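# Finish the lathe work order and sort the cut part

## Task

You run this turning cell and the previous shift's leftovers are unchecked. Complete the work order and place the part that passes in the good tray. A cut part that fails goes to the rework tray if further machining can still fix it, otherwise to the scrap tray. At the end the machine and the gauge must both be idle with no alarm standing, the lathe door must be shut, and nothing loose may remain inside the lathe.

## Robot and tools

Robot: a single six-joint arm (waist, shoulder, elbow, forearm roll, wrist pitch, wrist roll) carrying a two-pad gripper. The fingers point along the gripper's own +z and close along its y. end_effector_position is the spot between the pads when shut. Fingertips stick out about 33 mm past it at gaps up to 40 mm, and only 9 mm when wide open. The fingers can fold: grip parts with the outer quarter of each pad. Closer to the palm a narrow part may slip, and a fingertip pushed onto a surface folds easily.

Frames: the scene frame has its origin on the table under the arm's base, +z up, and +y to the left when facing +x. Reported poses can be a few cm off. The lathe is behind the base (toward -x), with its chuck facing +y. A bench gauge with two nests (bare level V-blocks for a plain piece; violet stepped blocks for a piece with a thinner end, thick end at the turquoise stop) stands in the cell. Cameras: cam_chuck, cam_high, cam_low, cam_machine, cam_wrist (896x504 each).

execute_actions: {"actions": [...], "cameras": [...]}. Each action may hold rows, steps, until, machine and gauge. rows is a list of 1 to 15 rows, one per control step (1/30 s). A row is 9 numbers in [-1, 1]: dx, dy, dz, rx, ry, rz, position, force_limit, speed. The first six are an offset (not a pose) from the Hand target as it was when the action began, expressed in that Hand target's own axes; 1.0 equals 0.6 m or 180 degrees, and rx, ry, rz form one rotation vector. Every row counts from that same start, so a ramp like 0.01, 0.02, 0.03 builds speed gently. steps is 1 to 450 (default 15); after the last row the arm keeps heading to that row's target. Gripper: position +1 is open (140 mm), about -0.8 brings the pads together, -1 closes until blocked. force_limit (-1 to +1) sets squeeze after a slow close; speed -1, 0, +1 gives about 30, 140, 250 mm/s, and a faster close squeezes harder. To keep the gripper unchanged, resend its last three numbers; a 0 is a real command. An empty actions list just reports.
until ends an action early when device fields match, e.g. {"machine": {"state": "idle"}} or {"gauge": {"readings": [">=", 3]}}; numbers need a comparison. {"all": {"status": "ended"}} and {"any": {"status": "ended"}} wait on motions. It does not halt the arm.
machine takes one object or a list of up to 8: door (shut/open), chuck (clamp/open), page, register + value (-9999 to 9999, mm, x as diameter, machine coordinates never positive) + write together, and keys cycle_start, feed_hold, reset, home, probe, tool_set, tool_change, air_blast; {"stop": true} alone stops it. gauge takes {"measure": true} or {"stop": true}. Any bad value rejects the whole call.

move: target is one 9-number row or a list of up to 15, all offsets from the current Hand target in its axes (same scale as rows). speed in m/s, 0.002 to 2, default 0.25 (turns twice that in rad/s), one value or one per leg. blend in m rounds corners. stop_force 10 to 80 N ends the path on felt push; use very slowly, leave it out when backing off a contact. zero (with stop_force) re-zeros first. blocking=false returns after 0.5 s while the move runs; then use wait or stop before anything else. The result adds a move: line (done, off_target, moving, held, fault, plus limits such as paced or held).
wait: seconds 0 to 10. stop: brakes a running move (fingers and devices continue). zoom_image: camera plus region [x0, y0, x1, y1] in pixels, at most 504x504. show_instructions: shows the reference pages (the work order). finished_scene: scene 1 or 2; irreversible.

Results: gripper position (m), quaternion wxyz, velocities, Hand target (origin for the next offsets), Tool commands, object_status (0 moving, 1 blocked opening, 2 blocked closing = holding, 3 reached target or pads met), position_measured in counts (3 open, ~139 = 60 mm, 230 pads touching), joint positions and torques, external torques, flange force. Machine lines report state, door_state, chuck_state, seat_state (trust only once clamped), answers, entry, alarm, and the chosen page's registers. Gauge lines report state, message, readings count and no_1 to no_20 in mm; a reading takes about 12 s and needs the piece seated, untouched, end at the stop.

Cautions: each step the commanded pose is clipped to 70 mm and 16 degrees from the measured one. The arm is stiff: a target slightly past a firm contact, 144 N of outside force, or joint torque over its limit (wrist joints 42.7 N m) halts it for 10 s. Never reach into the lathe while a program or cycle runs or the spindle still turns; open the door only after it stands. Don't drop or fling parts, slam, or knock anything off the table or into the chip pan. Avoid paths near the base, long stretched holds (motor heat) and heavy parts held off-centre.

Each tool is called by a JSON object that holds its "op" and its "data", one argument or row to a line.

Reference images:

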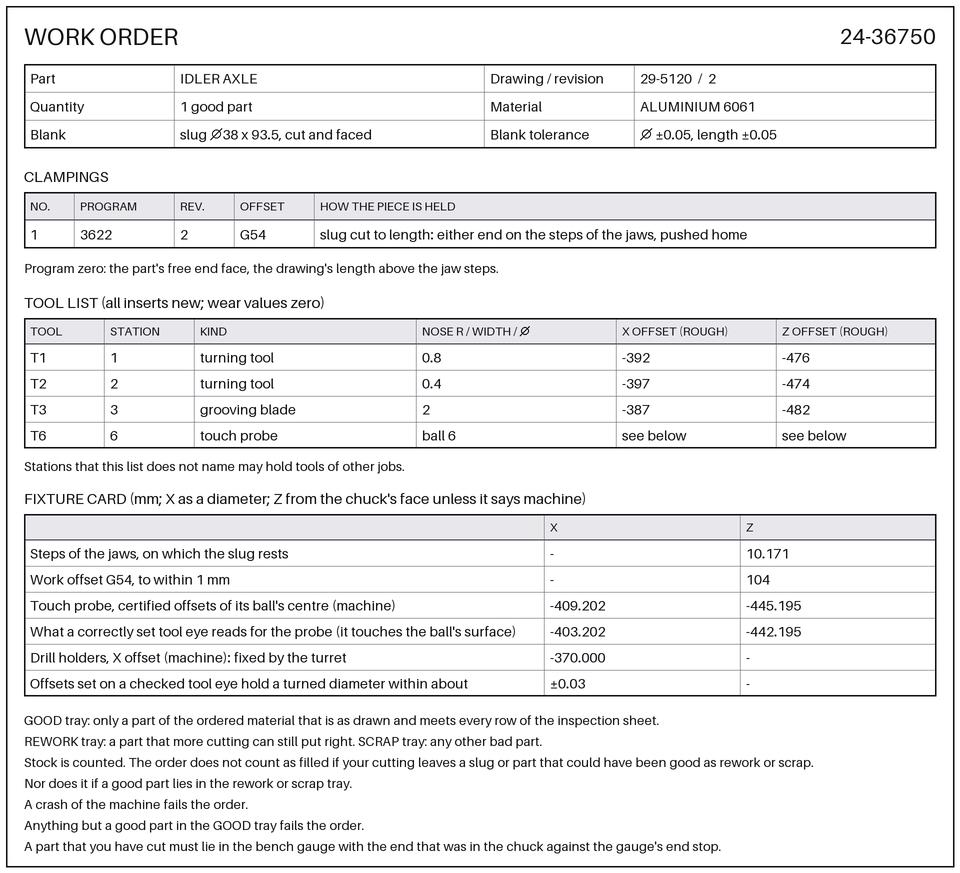

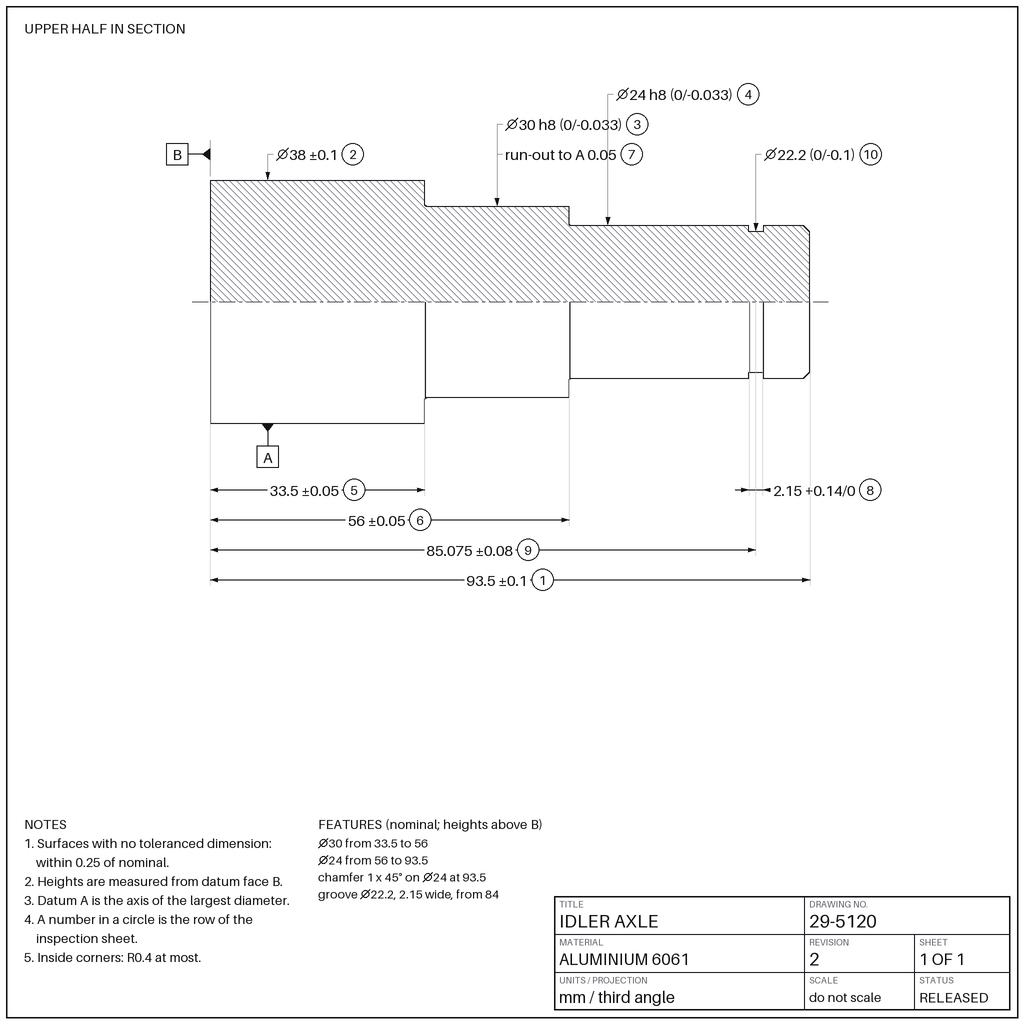

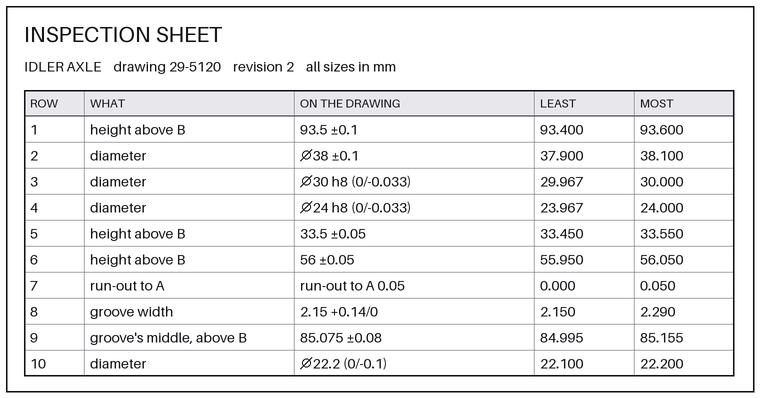

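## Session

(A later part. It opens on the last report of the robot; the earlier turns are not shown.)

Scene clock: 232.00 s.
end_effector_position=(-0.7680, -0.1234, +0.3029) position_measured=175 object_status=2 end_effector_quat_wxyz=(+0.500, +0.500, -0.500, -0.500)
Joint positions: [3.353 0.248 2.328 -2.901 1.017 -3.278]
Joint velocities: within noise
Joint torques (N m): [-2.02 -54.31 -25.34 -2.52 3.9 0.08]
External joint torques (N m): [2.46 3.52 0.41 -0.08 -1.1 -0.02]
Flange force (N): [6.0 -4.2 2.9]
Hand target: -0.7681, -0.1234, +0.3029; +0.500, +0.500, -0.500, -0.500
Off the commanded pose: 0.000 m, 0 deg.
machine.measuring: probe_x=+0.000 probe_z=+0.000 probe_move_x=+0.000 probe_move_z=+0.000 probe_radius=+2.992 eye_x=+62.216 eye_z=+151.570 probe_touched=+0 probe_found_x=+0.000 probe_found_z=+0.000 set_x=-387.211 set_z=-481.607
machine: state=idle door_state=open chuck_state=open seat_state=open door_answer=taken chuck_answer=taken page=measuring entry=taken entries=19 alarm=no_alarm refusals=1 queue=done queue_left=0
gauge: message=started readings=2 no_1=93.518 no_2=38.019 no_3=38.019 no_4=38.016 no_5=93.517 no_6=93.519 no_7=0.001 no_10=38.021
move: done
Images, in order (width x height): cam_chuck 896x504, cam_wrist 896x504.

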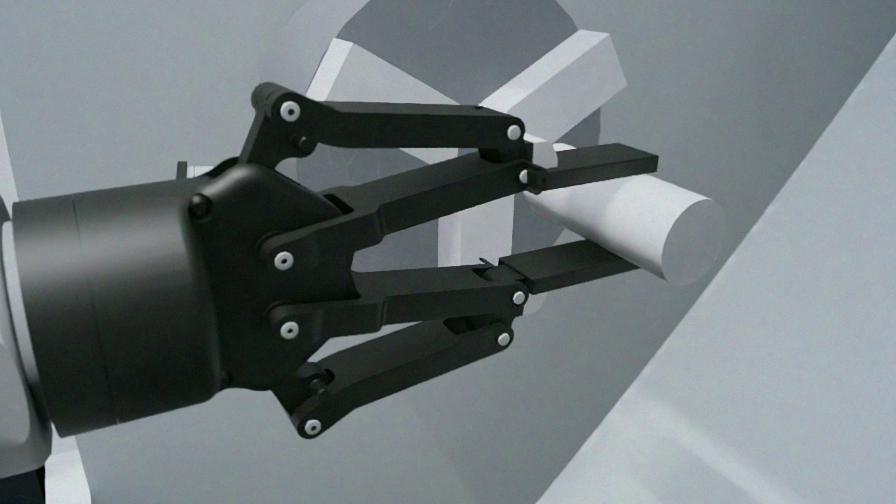

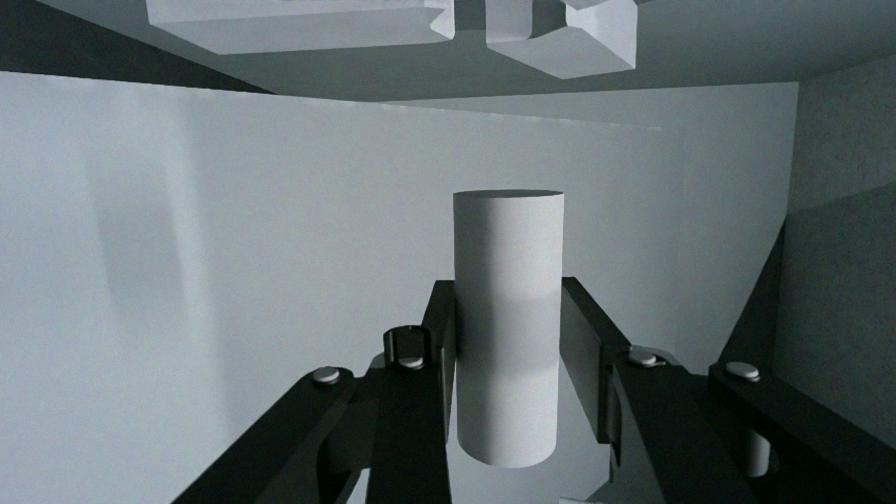

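{"op": "move", "data": {
  "target": [0.05, 0.0, 0, 0, 0, 0, -1, 0, -1],
  "speed": 0.1,
  "cameras": ["cam_wrist","cam_chuck"]
}}

{"op": "zoom_image", "data": {
  "camera": "cam_wrist",
  "region": [300, 0, 720, 240]
}}

{"op": "zoom_image", "data": {
  "camera": "cam_chuck",
  "region": [360, 40, 760, 300]
}}

Scene clock: 236.60 s.
end_effector_position=(-0.7681, -0.1534, +0.3029) position_measured=175 object_status=2 end_effector_quat_wxyz=(+0.500, +0.500, -0.500, -0.500)
Joint positions: [3.417 0.259 2.311 -2.826 1.022 -3.319]
Joint velocities: within noise
Joint torques (N m): [-1.04 -54.85 -25.9 -2.76 3.84 0]
External joint torques (N m): [1.29 2.85 1.1 0.12 -1.05 0.05]
Flange force (N): [3.3 -3.4 1.2]
Hand target: -0.7681, -0.1534, +0.3029; +0.500, +0.500, -0.500, -0.500
Off the commanded pose: 0.000 m, 0 deg.
machine.measuring: probe_x=+0.000 probe_z=+0.000 probe_move_x=+0.000 probe_move_z=+0.000 probe_radius=+2.992 eye_x=+62.216 eye_z=+151.570 probe_touched=+0 probe_found_x=+0.000 probe_found_z=+0.000 set_x=-387.211 set_z=-481.607
machine: state=idle door_state=open chuck_state=open seat_state=open door_answer=taken chuck_answer=taken page=measuring entry=taken entries=19 alarm=no_alarm refusals=1 queue=done queue_left=0
gauge: message=started readings=2 no_1=93.518 no_2=38.019 no_3=38.019 no_4=38.016 no_5=93.517 no_6=93.519 no_7=0.001 no_10=38.021
move: done
Images, in order (width x height): cam_chuck 896x504, cam_wrist 896x504.

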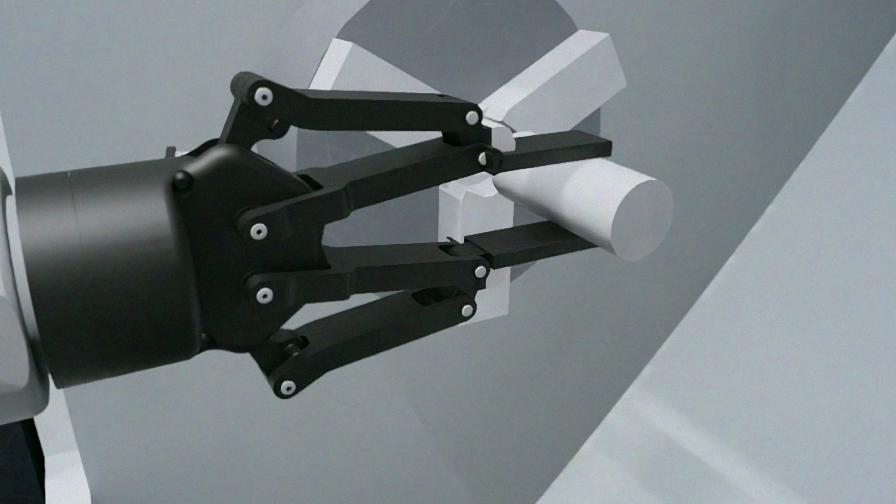

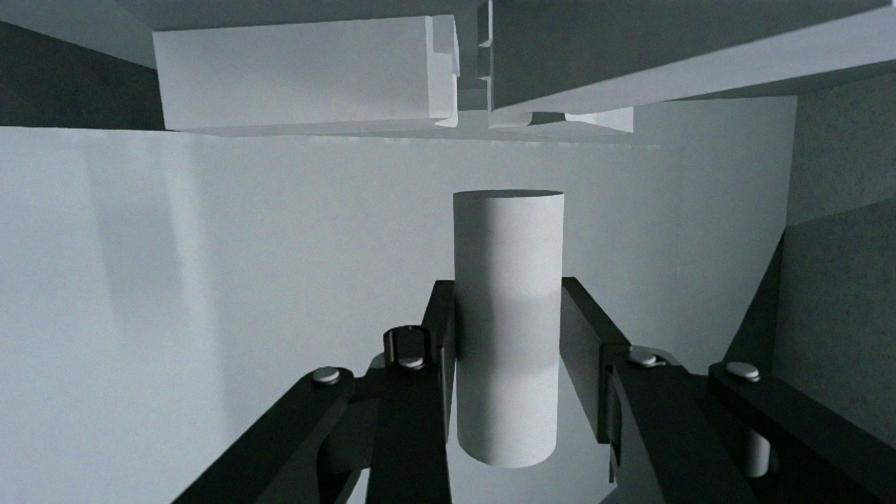

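Scaled by 1.200 from the camera's 896x504 image, which has a finer 1280x720 frame.

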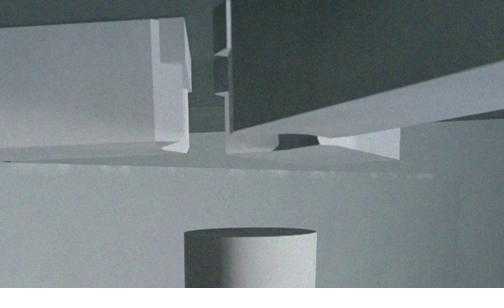

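Scaled by 1.260 from the camera's 896x504 image, which has a finer 1280x720 frame.

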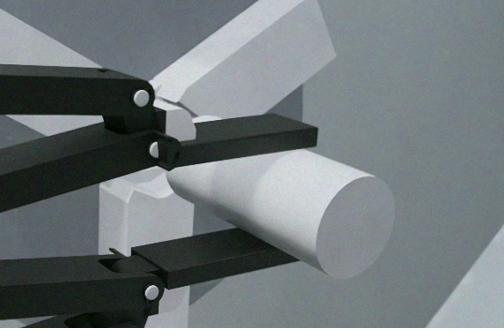

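{"op": "move", "data": {
  "target": [0.027, -0.0048, 0.0057, 0, 0, 0, -1, 0, -1],
  "speed": 0.06,
  "cameras": ["cam_wrist","cam_chuck"]
}}

{"op": "zoom_image", "data": {
  "camera": "cam_wrist",
  "region": [370, 30, 670, 240]
}}

{"op": "zoom_image", "data": {
  "camera": "cam_chuck",
  "region": [400, 70, 700, 270]
}}

Scene clock: 245.10 s.
end_effector_position=(-0.7715, -0.1696, +0.3000) position_measured=175 object_status=2 end_effector_quat_wxyz=(+0.500, +0.500, -0.500, -0.500)
Joint positions: [3.448 0.275 2.297 -2.79 1.029 -3.337]
Joint velocities: within noise
Joint torques (N m): [-0.54 -56.7 -25.32 -2.47 3.87 0.04]
External joint torques (N m): [0.63 3.55 0.72 -0.19 -1.09 0.02]
Flange force (N): [1.7 -4.5 3.1]
Hand target: -0.7715, -0.1696, +0.3000; +0.500, +0.500, -0.500, -0.500
Off the commanded pose: 0.000 m, 0 deg.
machine.measuring: probe_x=+0.000 probe_z=+0.000 probe_move_x=+0.000 probe_move_z=+0.000 probe_radius=+2.992 eye_x=+62.216 eye_z=+151.570 probe_touched=+0 probe_found_x=+0.000 probe_found_z=+0.000 set_x=-387.211 set_z=-481.607
machine: state=idle door_state=open chuck_state=open seat_state=open door_answer=taken chuck_answer=taken page=measuring entry=taken entries=19 alarm=no_alarm refusals=1 queue=done queue_left=0
gauge: message=started readings=2 no_1=93.518 no_2=38.019 no_3=38.019 no_4=38.016 no_5=93.517 no_6=93.519 no_7=0.001 no_10=38.021
move: done
Images, in order (width x height): cam_chuck 896x504, cam_wrist 896x504.

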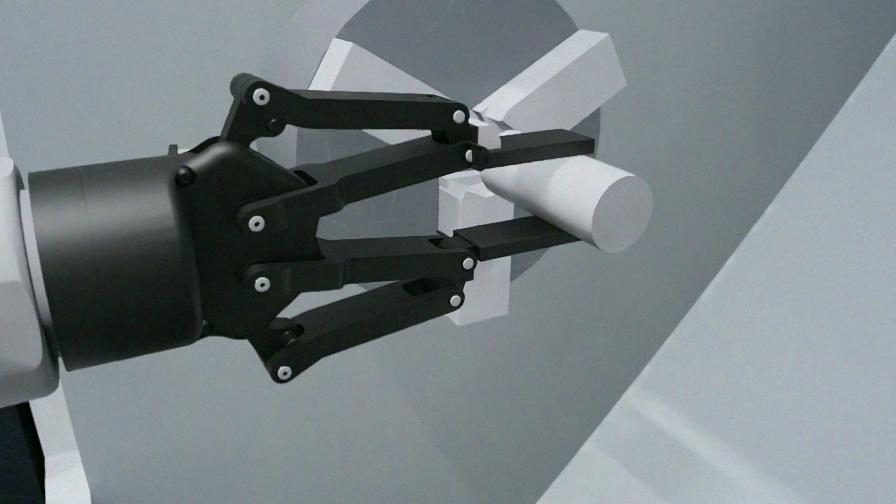

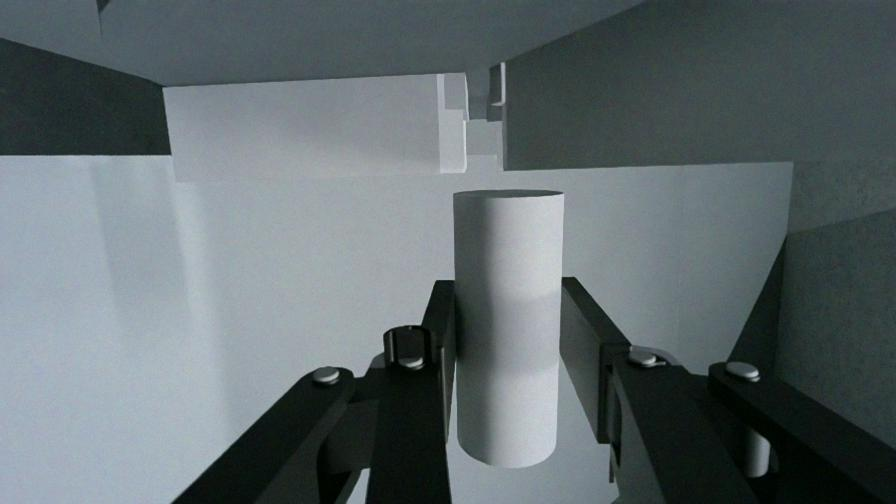

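Scaled by 1.680 from the camera's 896x504 image, which has a finer 1280x720 frame.

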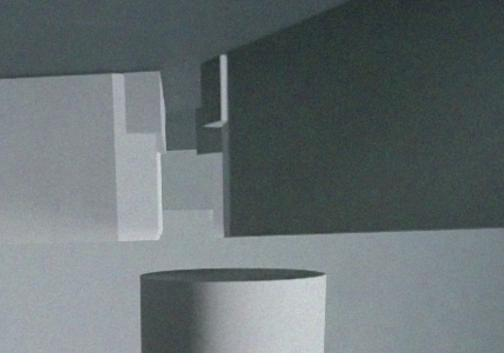

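Scaled by 1.680 from the camera's 896x504 image, which has a finer 1280x720 frame.

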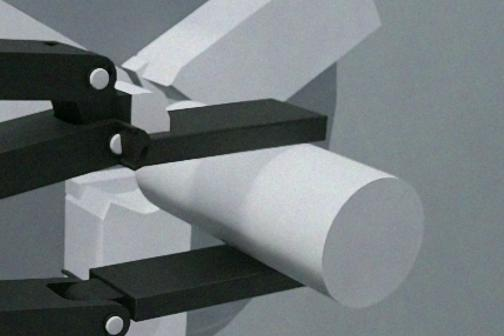

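{"op": "move", "data": {
  "target": [0, 0.0012, 0.0017, 0, 0, 0, -1, 0, -1],
  "speed": 0.05,
  "cameras": []
}}

{"op": "move", "data": {
  "target": [0.055, 0, 0, 0, 0, 0, -1, 0, -1],
  "speed": 0.01,
  "stop_force": 10,
  "cameras": ["cam_wrist","cam_chuck"]
}}

{"op": "zoom_image", "data": {
  "camera": "cam_wrist",
  "region": [370, 30, 670, 240]
}}

{"op": "zoom_image", "data": {
  "camera": "cam_chuck",
  "region": [400, 70, 700, 270]
}}

Scene clock: 249.50 s.
end_effector_position=(-0.7725, -0.1696, +0.3006) position_measured=175 object_status=2 end_effector_quat_wxyz=(+0.500, +0.500, -0.500, -0.500)
Joint positions: [3.447 0.275 2.294 -2.79 1.026 -3.337]
Joint velocities: within noise
Joint torques (N m): [-1.97 -56.34 -25.49 -2.67 3.8 0.09]
External joint torques (N m): [2.37 2.99 0.75 -0.01 -1.02 -0.04]
Flange force (N): [5.5 -3.5 1.2]
Hand target: -0.7725, -0.1696, +0.3007; +0.500, +0.500, -0.500, -0.500
Off the commanded pose: 0.000 m, 0 deg.
machine.measuring: probe_x=+0.000 probe_z=+0.000 probe_move_x=+0.000 probe_move_z=+0.000 probe_radius=+2.992 eye_x=+62.216 eye_z=+151.570 probe_touched=+0 probe_found_x=+0.000 probe_found_z=+0.000 set_x=-387.211 set_z=-481.607
machine: state=idle door_state=open chuck_state=open seat_state=open door_answer=taken chuck_answer=taken page=measuring entry=taken entries=19 alarm=no_alarm refusals=1 queue=done queue_left=0
gauge: message=started readings=2 no_1=93.518 no_2=38.019 no_3=38.019 no_4=38.016 no_5=93.517 no_6=93.519 no_7=0.001 no_10=38.021
move: done
No camera images: "cameras" was empty.

Scene clock: 251.07 s.
end_effector_position=(-0.7725, -0.1776, +0.3007) position_measured=175 object_status=2 end_effector_quat_wxyz=(+0.500, +0.500, -0.500, -0.500)
Joint positions: [3.464 0.279 2.289 -2.771 1.028 -3.348]
Joint velocities: within noise
Joint torques (N m): [9.89 -55.49 -28.95 -7.18 2.59 0.16]
External joint torques (N m): [-9.54 1.99 4.24 4.48 0.18 -0.11]
Flange force (N): [-10.5 -3.8 -1.6]
Hand target: -0.7725, -0.1776, +0.3007; +0.500, +0.500, -0.500, -0.500 (not the last commanded pose)
Off the commanded pose: 0.025 m, 0 deg.
machine.measuring: probe_x=+0.000 probe_z=+0.000 probe_move_x=+0.000 probe_move_z=+0.000 probe_radius=+2.992 eye_x=+62.216 eye_z=+151.570 probe_touched=+0 probe_found_x=+0.000 probe_found_z=+0.000 set_x=-387.211 set_z=-481.607
machine: state=idle door_state=open chuck_state=open seat_state=open door_answer=taken chuck_answer=taken page=measuring entry=taken entries=19 alarm=no_alarm refusals=1 queue=done queue_left=0
gauge: message=started readings=2 no_1=93.518 no_2=38.019 no_3=38.019 no_4=38.016 no_5=93.517 no_6=93.519 no_7=0.001 no_10=38.021
move: contact
Images, in order (width x height): cam_chuck 896x504, cam_wrist 896x504.

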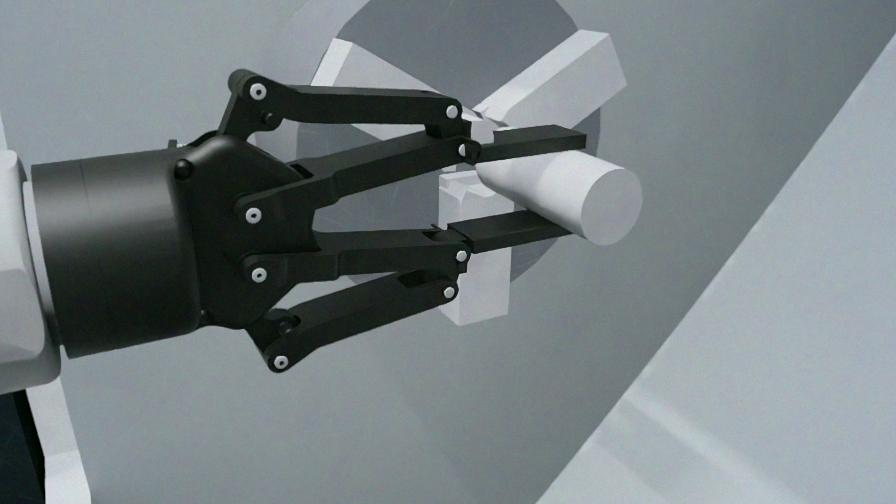

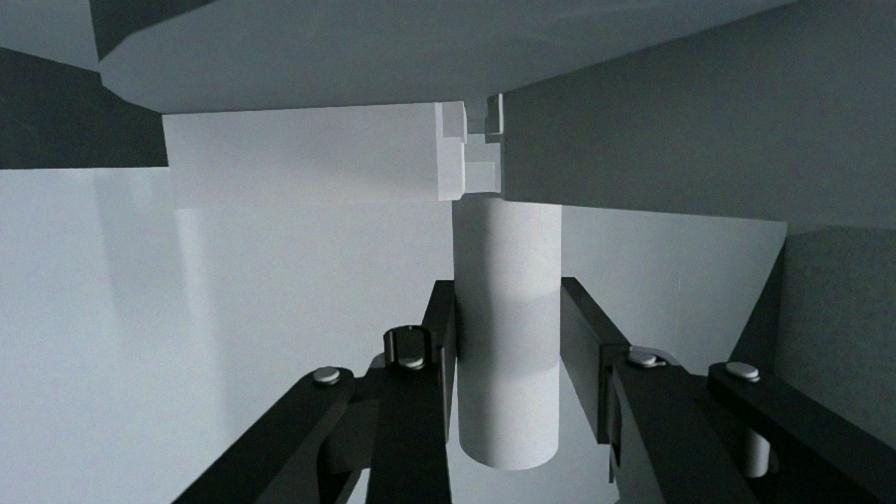

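Scaled by 1.680 from the camera's 896x504 image, which has a finer 1280x720 frame.

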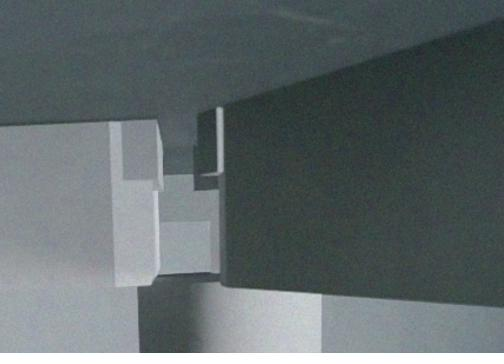

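Scaled by 1.680 from the camera's 896x504 image, which has a finer 1280x720 frame.

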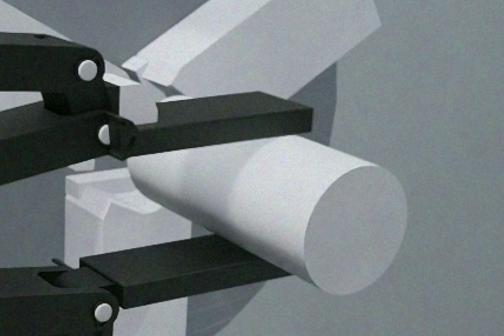

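{"op": "move", "data": {
  "target": [-0.01, 0, 0, 0, 0, 0, -1, 0, -1],
  "speed": 0.03,
  "cameras": ["cam_chuck","cam_wrist"]
}}

Scene clock: 256.73 s.
end_effector_position=(-0.7725, -0.1716, +0.3007) position_measured=175 object_status=2 end_effector_quat_wxyz=(+0.499, +0.500, -0.500, -0.500)
Joint positions: [3.452 0.276 2.293 -2.785 1.027 -3.34]
Joint velocities: within noise
Joint torques (N m): [-1.15 -56.29 -25.74 -2.65 3.79 0.13]
External joint torques (N m): [1.47 3.35 1.07 -0.04 -1.03 -0.08]
Flange force (N): [3.6 -4.3 1.6]
Hand target: -0.7725, -0.1716, +0.3007; +0.500, +0.500, -0.500, -0.500
Off the commanded pose: 0.000 m, 0 deg.
machine.measuring: probe_x=+0.000 probe_z=+0.000 probe_move_x=+0.000 probe_move_z=+0.000 probe_radius=+2.992 eye_x=+62.216 eye_z=+151.570 probe_touched=+0 probe_found_x=+0.000 probe_found_z=+0.000 set_x=-387.211 set_z=-481.607
machine: state=idle door_state=open chuck_state=open seat_state=open door_answer=taken chuck_answer=taken page=measuring entry=taken entries=19 alarm=no_alarm refusals=1 queue=done queue_left=0
gauge: message=started readings=2 no_1=93.518 no_2=38.019 no_3=38.019 no_4=38.016 no_5=93.517 no_6=93.519 no_7=0.001 no_10=38.021
move: done
Images, in order (width x height): cam_chuck 896x504, cam_wrist 896x504.

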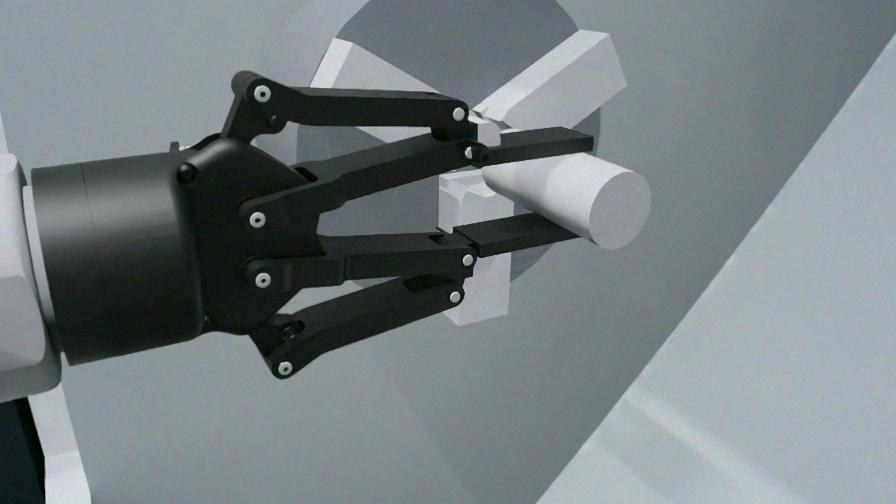

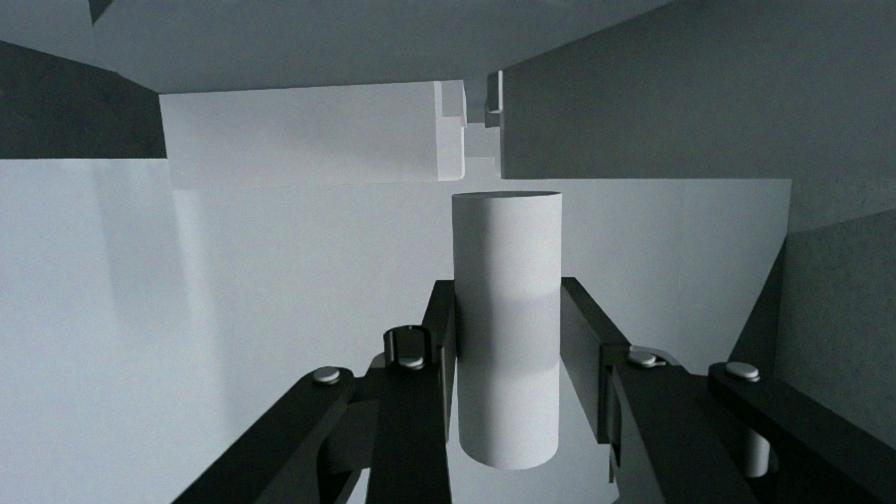

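{"op": "zoom_image", "data": {
  "camera": "cam_wrist",
  "region": [400, 60, 600, 220]
}}

{"op": "zoom_image", "data": {
  "camera": "cam_chuck",
  "region": [380, 20, 680, 340]
}}

Scaled by 2.520 from the camera's 896x504 image, which has a finer 1280x720 frame.

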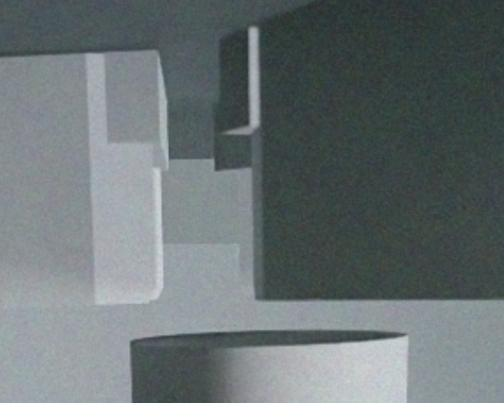

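Scaled by 1.575 from the camera's 896x504 image, which has a finer 1280x720 frame.

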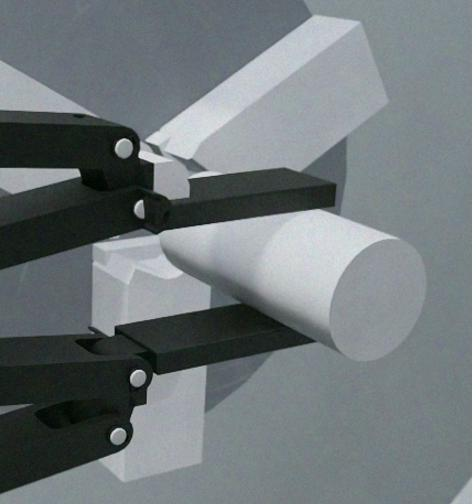

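{"op": "move", "data": {
  "target": [
    [0.0, 0, 0.005, 0, 0, 0, -1, 0, -1],
    [0.037, 0, 0.005, 0, 0, 0, -1, 0, -1]
  ],
  "speed": [0.03, 0.015],
  "stop_force": 10,
  "cameras": ["cam_chuck","cam_wrist"]
}}

Scene clock: 262.53 s.
end_effector_position=(-0.7755, -0.1779, +0.3007) position_measured=175 object_status=2 end_effector_quat_wxyz=(+0.499, +0.500, -0.500, -0.500)
Joint positions: [3.463 0.282 2.284 -2.771 1.026 -3.348]
Joint velocities: within noise
Joint torques (N m): [14.78 -54.32 -30.63 -9.57 1.71 0.09]
External joint torques (N m): [-14.31 0.35 5.83 6.86 1.05 -0.04]
Flange force (N): [-16.1 -2.3 -5.1]
Hand target: -0.7755, -0.1779, +0.3007; +0.499, +0.500, -0.500, -0.500 (not the last commanded pose)
Off the commanded pose: 0.016 m, 0 deg.
machine.measuring: probe_x=+0.000 probe_z=+0.000 probe_move_x=+0.000 probe_move_z=+0.000 probe_radius=+2.992 eye_x=+62.216 eye_z=+151.570 probe_touched=+0 probe_found_x=+0.000 probe_found_z=+0.000 set_x=-387.211 set_z=-481.607
machine: state=idle door_state=open chuck_state=open seat_state=open door_answer=taken chuck_answer=taken page=measuring entry=taken entries=19 alarm=no_alarm refusals=1 queue=done queue_left=0
gauge: message=started readings=2 no_1=93.518 no_2=38.019 no_3=38.019 no_4=38.016 no_5=93.517 no_6=93.519 no_7=0.001 no_10=38.021
move: contact; path passed 1 of 2 targets
Images, in order (width x height): cam_chuck 896x504, cam_wrist 896x504.

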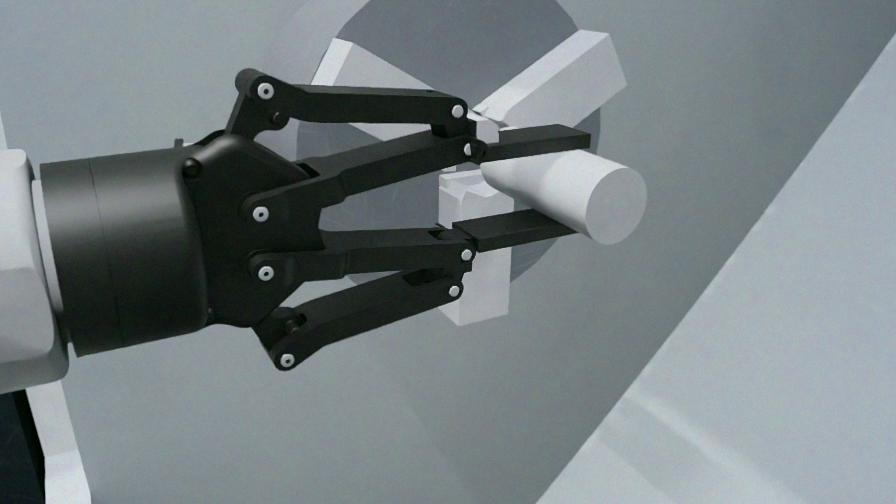

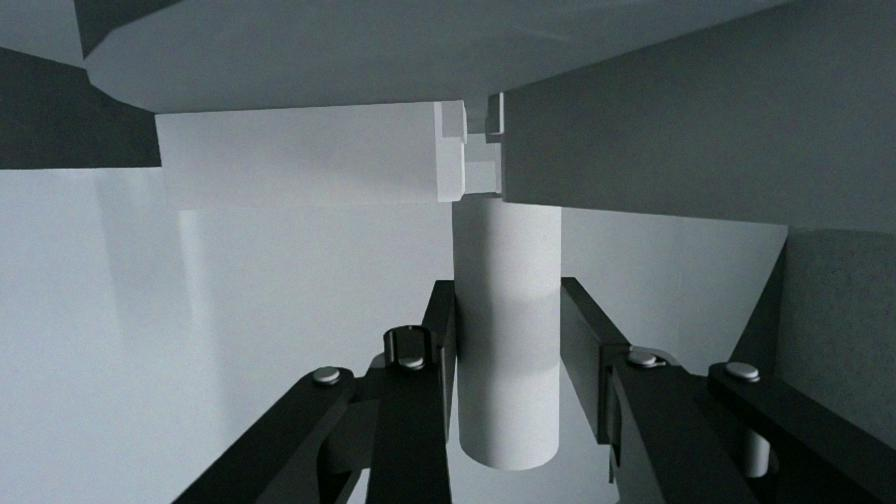

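{"op": "zoom_image", "data": {
  "camera": "cam_wrist",
  "region": [410, 80, 590, 224]
}}

{"op": "zoom_image", "data": {
  "camera": "cam_chuck",
  "region": [420, 80, 620, 240]
}}

Scaled by 2.800 from the camera's 896x504 image, which has a finer 1280x720 frame.

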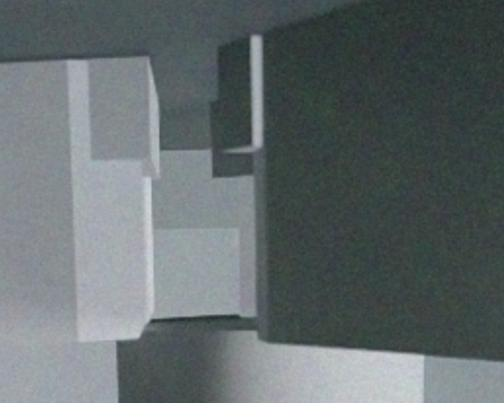

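Scaled by 2.520 from the camera's 896x504 image, which has a finer 1280x720 frame.

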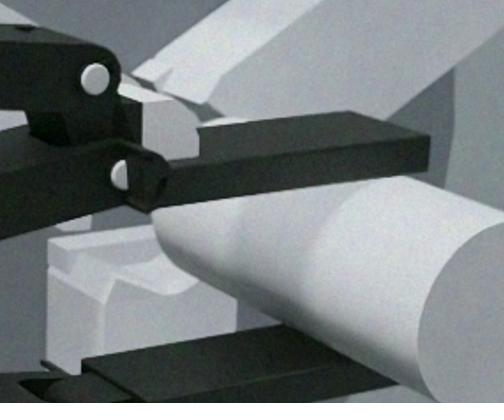

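{"op": "move", "data": {
  "target": [
    [-0.012, 0, 0, 0, 0, 0, -1, 0, -1],
    [-0.012, 0, -0.01, 0, 0, 0, -1, 0, -1]
  ],
  "speed": 0.03,
  "cameras": []
}}

{"op": "move", "data": {
  "target": [0.037, 0, 0.0, 0, 0, 0, -1, 0, -1],
  "speed": 0.015,
  "stop_force": 10,
  "cameras": ["cam_chuck","cam_wrist"]
}}

Scene clock: 269.60 s.
end_effector_position=(-0.7695, -0.1706, +0.3007) position_measured=175 object_status=2 end_effector_quat_wxyz=(+0.499, +0.500, -0.500, -0.500)
Joint positions: [3.452 0.273 2.299 -2.784 1.029 -3.339]
Joint velocities: within noise
Joint torques (N m): [-1.64 -55.41 -25.58 -2.58 3.87 0.14]
External joint torques (N m): [2 2.45 0.91 -0.1 -1.09 -0.09]
Flange force (N): [4.3 -2.5 0.6]
Hand target: -0.7695, -0.1707, +0.3007; +0.499, +0.500, -0.500, -0.500
Off the commanded pose: 0.000 m, 0 deg.
machine.measuring: probe_x=+0.000 probe_z=+0.000 probe_move_x=+0.000 probe_move_z=+0.000 probe_radius=+2.992 eye_x=+62.216 eye_z=+151.570 probe_touched=+0 probe_found_x=+0.000 probe_found_z=+0.000 set_x=-387.211 set_z=-481.607
machine: state=idle door_state=open chuck_state=open seat_state=open door_answer=taken chuck_answer=taken page=measuring entry=taken entries=19 alarm=no_alarm refusals=1 queue=done queue_left=0
gauge: message=started readings=2 no_1=93.518 no_2=38.019 no_3=38.019 no_4=38.016 no_5=93.517 no_6=93.519 no_7=0.001 no_10=38.021
move: done
No camera images: "cameras" was empty.

Scene clock: 270.90 s.
end_effector_position=(-0.7694, -0.1779, +0.3007) position_measured=175 object_status=2 end_effector_quat_wxyz=(+0.499, +0.500, -0.500, -0.500)
Joint positions: [3.467 0.276 2.294 -2.766 1.031 -3.349]
Joint velocities: within noise
Joint torques (N m): [13.16 -54.22 -30.16 -8.75 2.16 0.2]
External joint torques (N m): [-13.01 1.31 5.54 6.07 0.6 -0.15]
Flange force (N): [-14.8 -3.3 -3.5]
Hand target: -0.7694, -0.1779, +0.3007; +0.499, +0.500, -0.500, -0.500 (not the last commanded pose)
Off the commanded pose: 0.015 m, 0 deg.
machine.measuring: probe_x=+0.000 probe_z=+0.000 probe_move_x=+0.000 probe_move_z=+0.000 probe_radius=+2.992 eye_x=+62.216 eye_z=+151.570 probe_touched=+0 probe_found_x=+0.000 probe_found_z=+0.000 set_x=-387.211 set_z=-481.607
machine: state=idle door_state=open chuck_state=open seat_state=open door_answer=taken chuck_answer=taken page=measuring entry=taken entries=19 alarm=no_alarm refusals=1 queue=done queue_left=0
gauge: message=started readings=2 no_1=93.518 no_2=38.019 no_3=38.019 no_4=38.016 no_5=93.517 no_6=93.519 no_7=0.001 no_10=38.021
move: contact
Images, in order (width x height): cam_chuck 896x504, cam_wrist 896x504.

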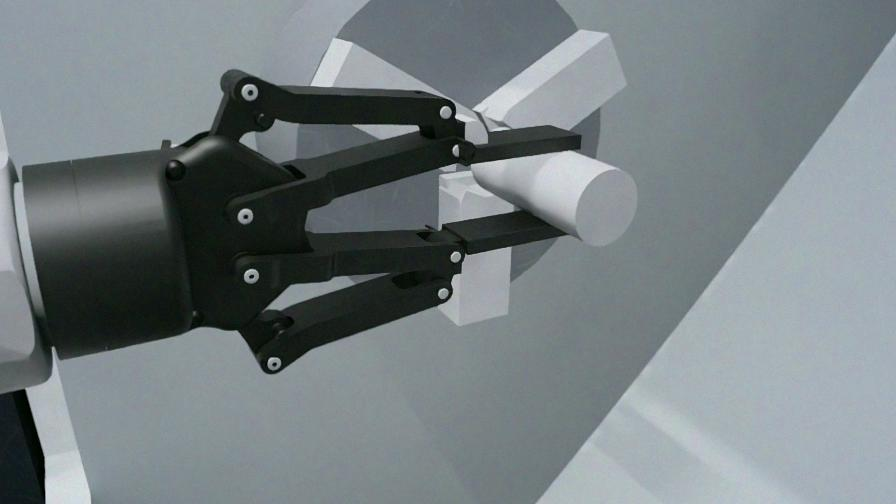

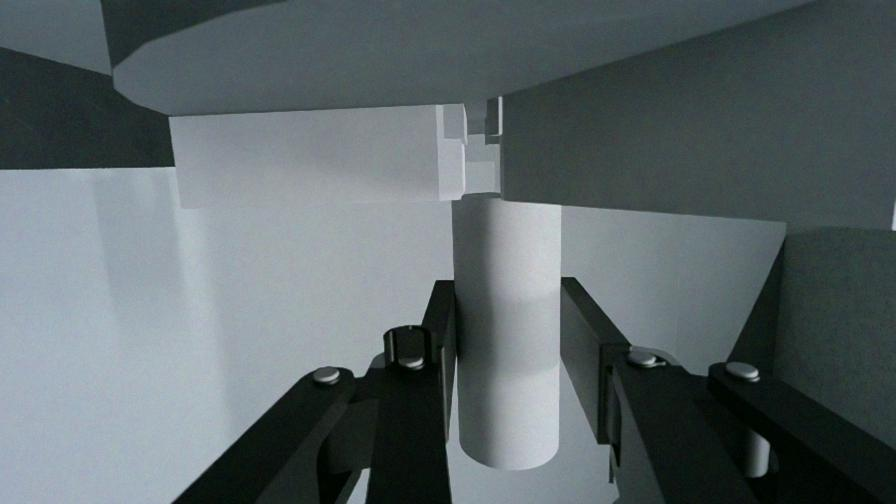

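{"op": "zoom_image", "data": {
  "camera": "cam_chuck",
  "region": [425, 90, 545, 230]
}}

{"op": "zoom_image", "data": {
  "camera": "cam_wrist",
  "region": [425, 90, 585, 220]
}}

Scaled by 3.600 from the camera's 896x504 image, which has a finer 1280x720 frame.

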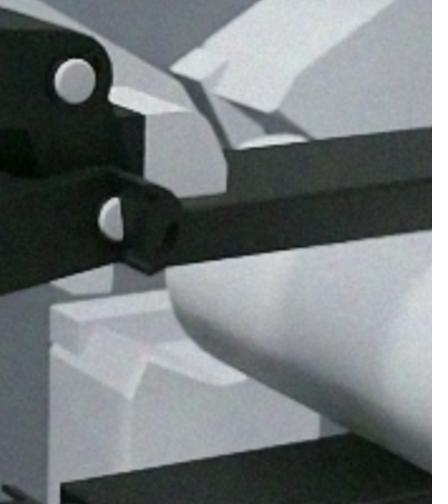

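Scaled by 3.150 from the camera's 896x504 image, which has a finer 1280x720 frame.

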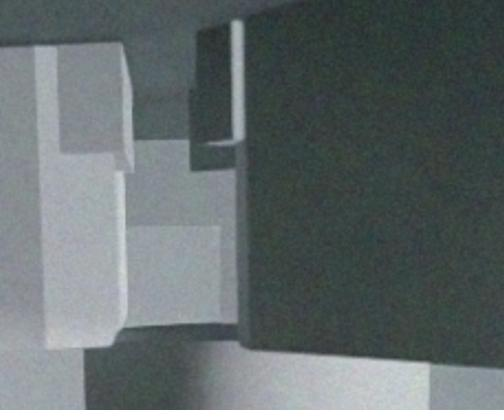

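{"op": "move", "data": {
  "target": [
    [-0.03, 0, 0, 0, 0, 0, -1, 0, -1],
    [-0.03, 0, -0.0155, 0, 0, 0, -1, 0, -1]
  ],
  "speed": 0.05,
  "cameras": ["cam_chuck","cam_wrist"]
}}

{"op": "zoom_image", "data": {
  "camera": "cam_chuck",
  "region": [425, 90, 545, 230]
}}

{"op": "zoom_image", "data": {
  "camera": "cam_wrist",
  "region": [400, 30, 600, 200]
}}

Scene clock: 276.90 s.
end_effector_position=(-0.7602, -0.1599, +0.3007) position_measured=175 object_status=2 end_effector_quat_wxyz=(+0.499, +0.500, -0.500, -0.500)
Joint positions: [3.436 0.258 2.321 -2.804 1.034 -3.327]
Joint velocities: within noise
Joint torques (N m): [-1.29 -55.9 -25.03 -2.69 3.87 0.13]
External joint torques (N m): [1.61 4.77 0.59 0.06 -1.09 -0.07]
Flange force (N): [5.1 -6.6 3.9]
Hand target: -0.7601, -0.1599, +0.3007; +0.499, +0.500, -0.500, -0.500
Off the commanded pose: 0.000 m, 0 deg.
machine.measuring: probe_x=+0.000 probe_z=+0.000 probe_move_x=+0.000 probe_move_z=+0.000 probe_radius=+2.992 eye_x=+62.216 eye_z=+151.570 probe_touched=+0 probe_found_x=+0.000 probe_found_z=+0.000 set_x=-387.211 set_z=-481.607
machine: state=idle door_state=open chuck_state=open seat_state=open door_answer=taken chuck_answer=taken page=measuring entry=taken entries=19 alarm=no_alarm refusals=1 queue=done queue_left=0
gauge: message=started readings=2 no_1=93.518 no_2=38.019 no_3=38.019 no_4=38.016 no_5=93.517 no_6=93.519 no_7=0.001 no_10=38.021
move: done
Images, in order (width x height): cam_chuck 896x504, cam_wrist 896x504.

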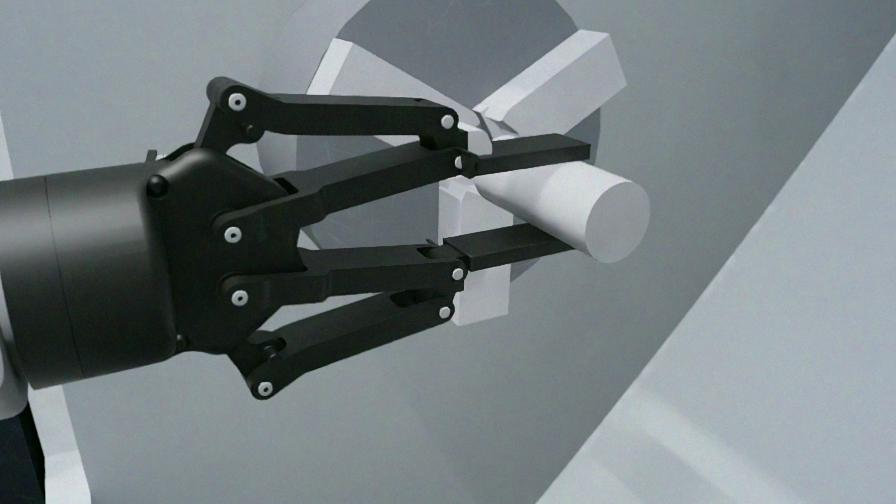

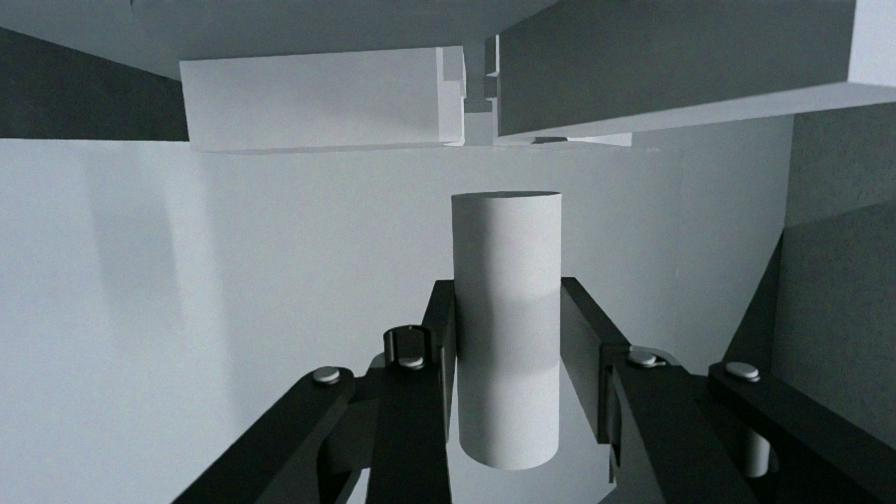

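Scaled by 3.600 from the camera's 896x504 image, which has a finer 1280x720 frame.

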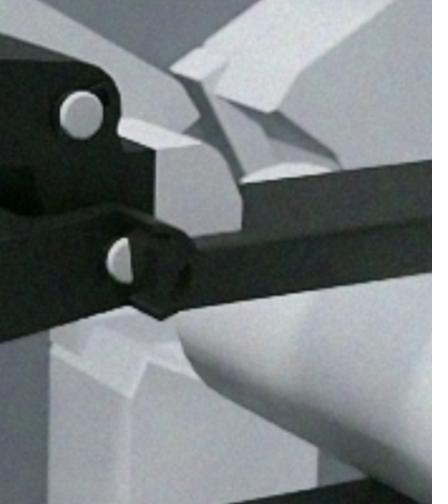

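Scaled by 2.520 from the camera's 896x504 image, which has a finer 1280x720 frame.

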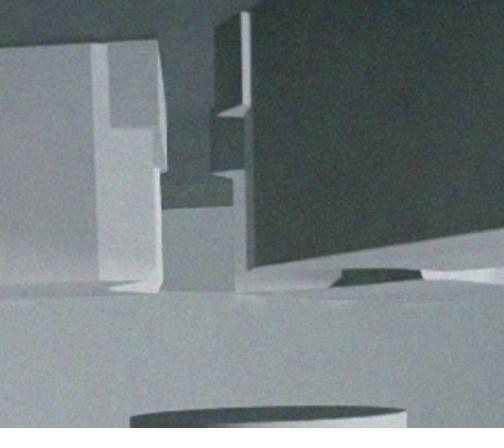

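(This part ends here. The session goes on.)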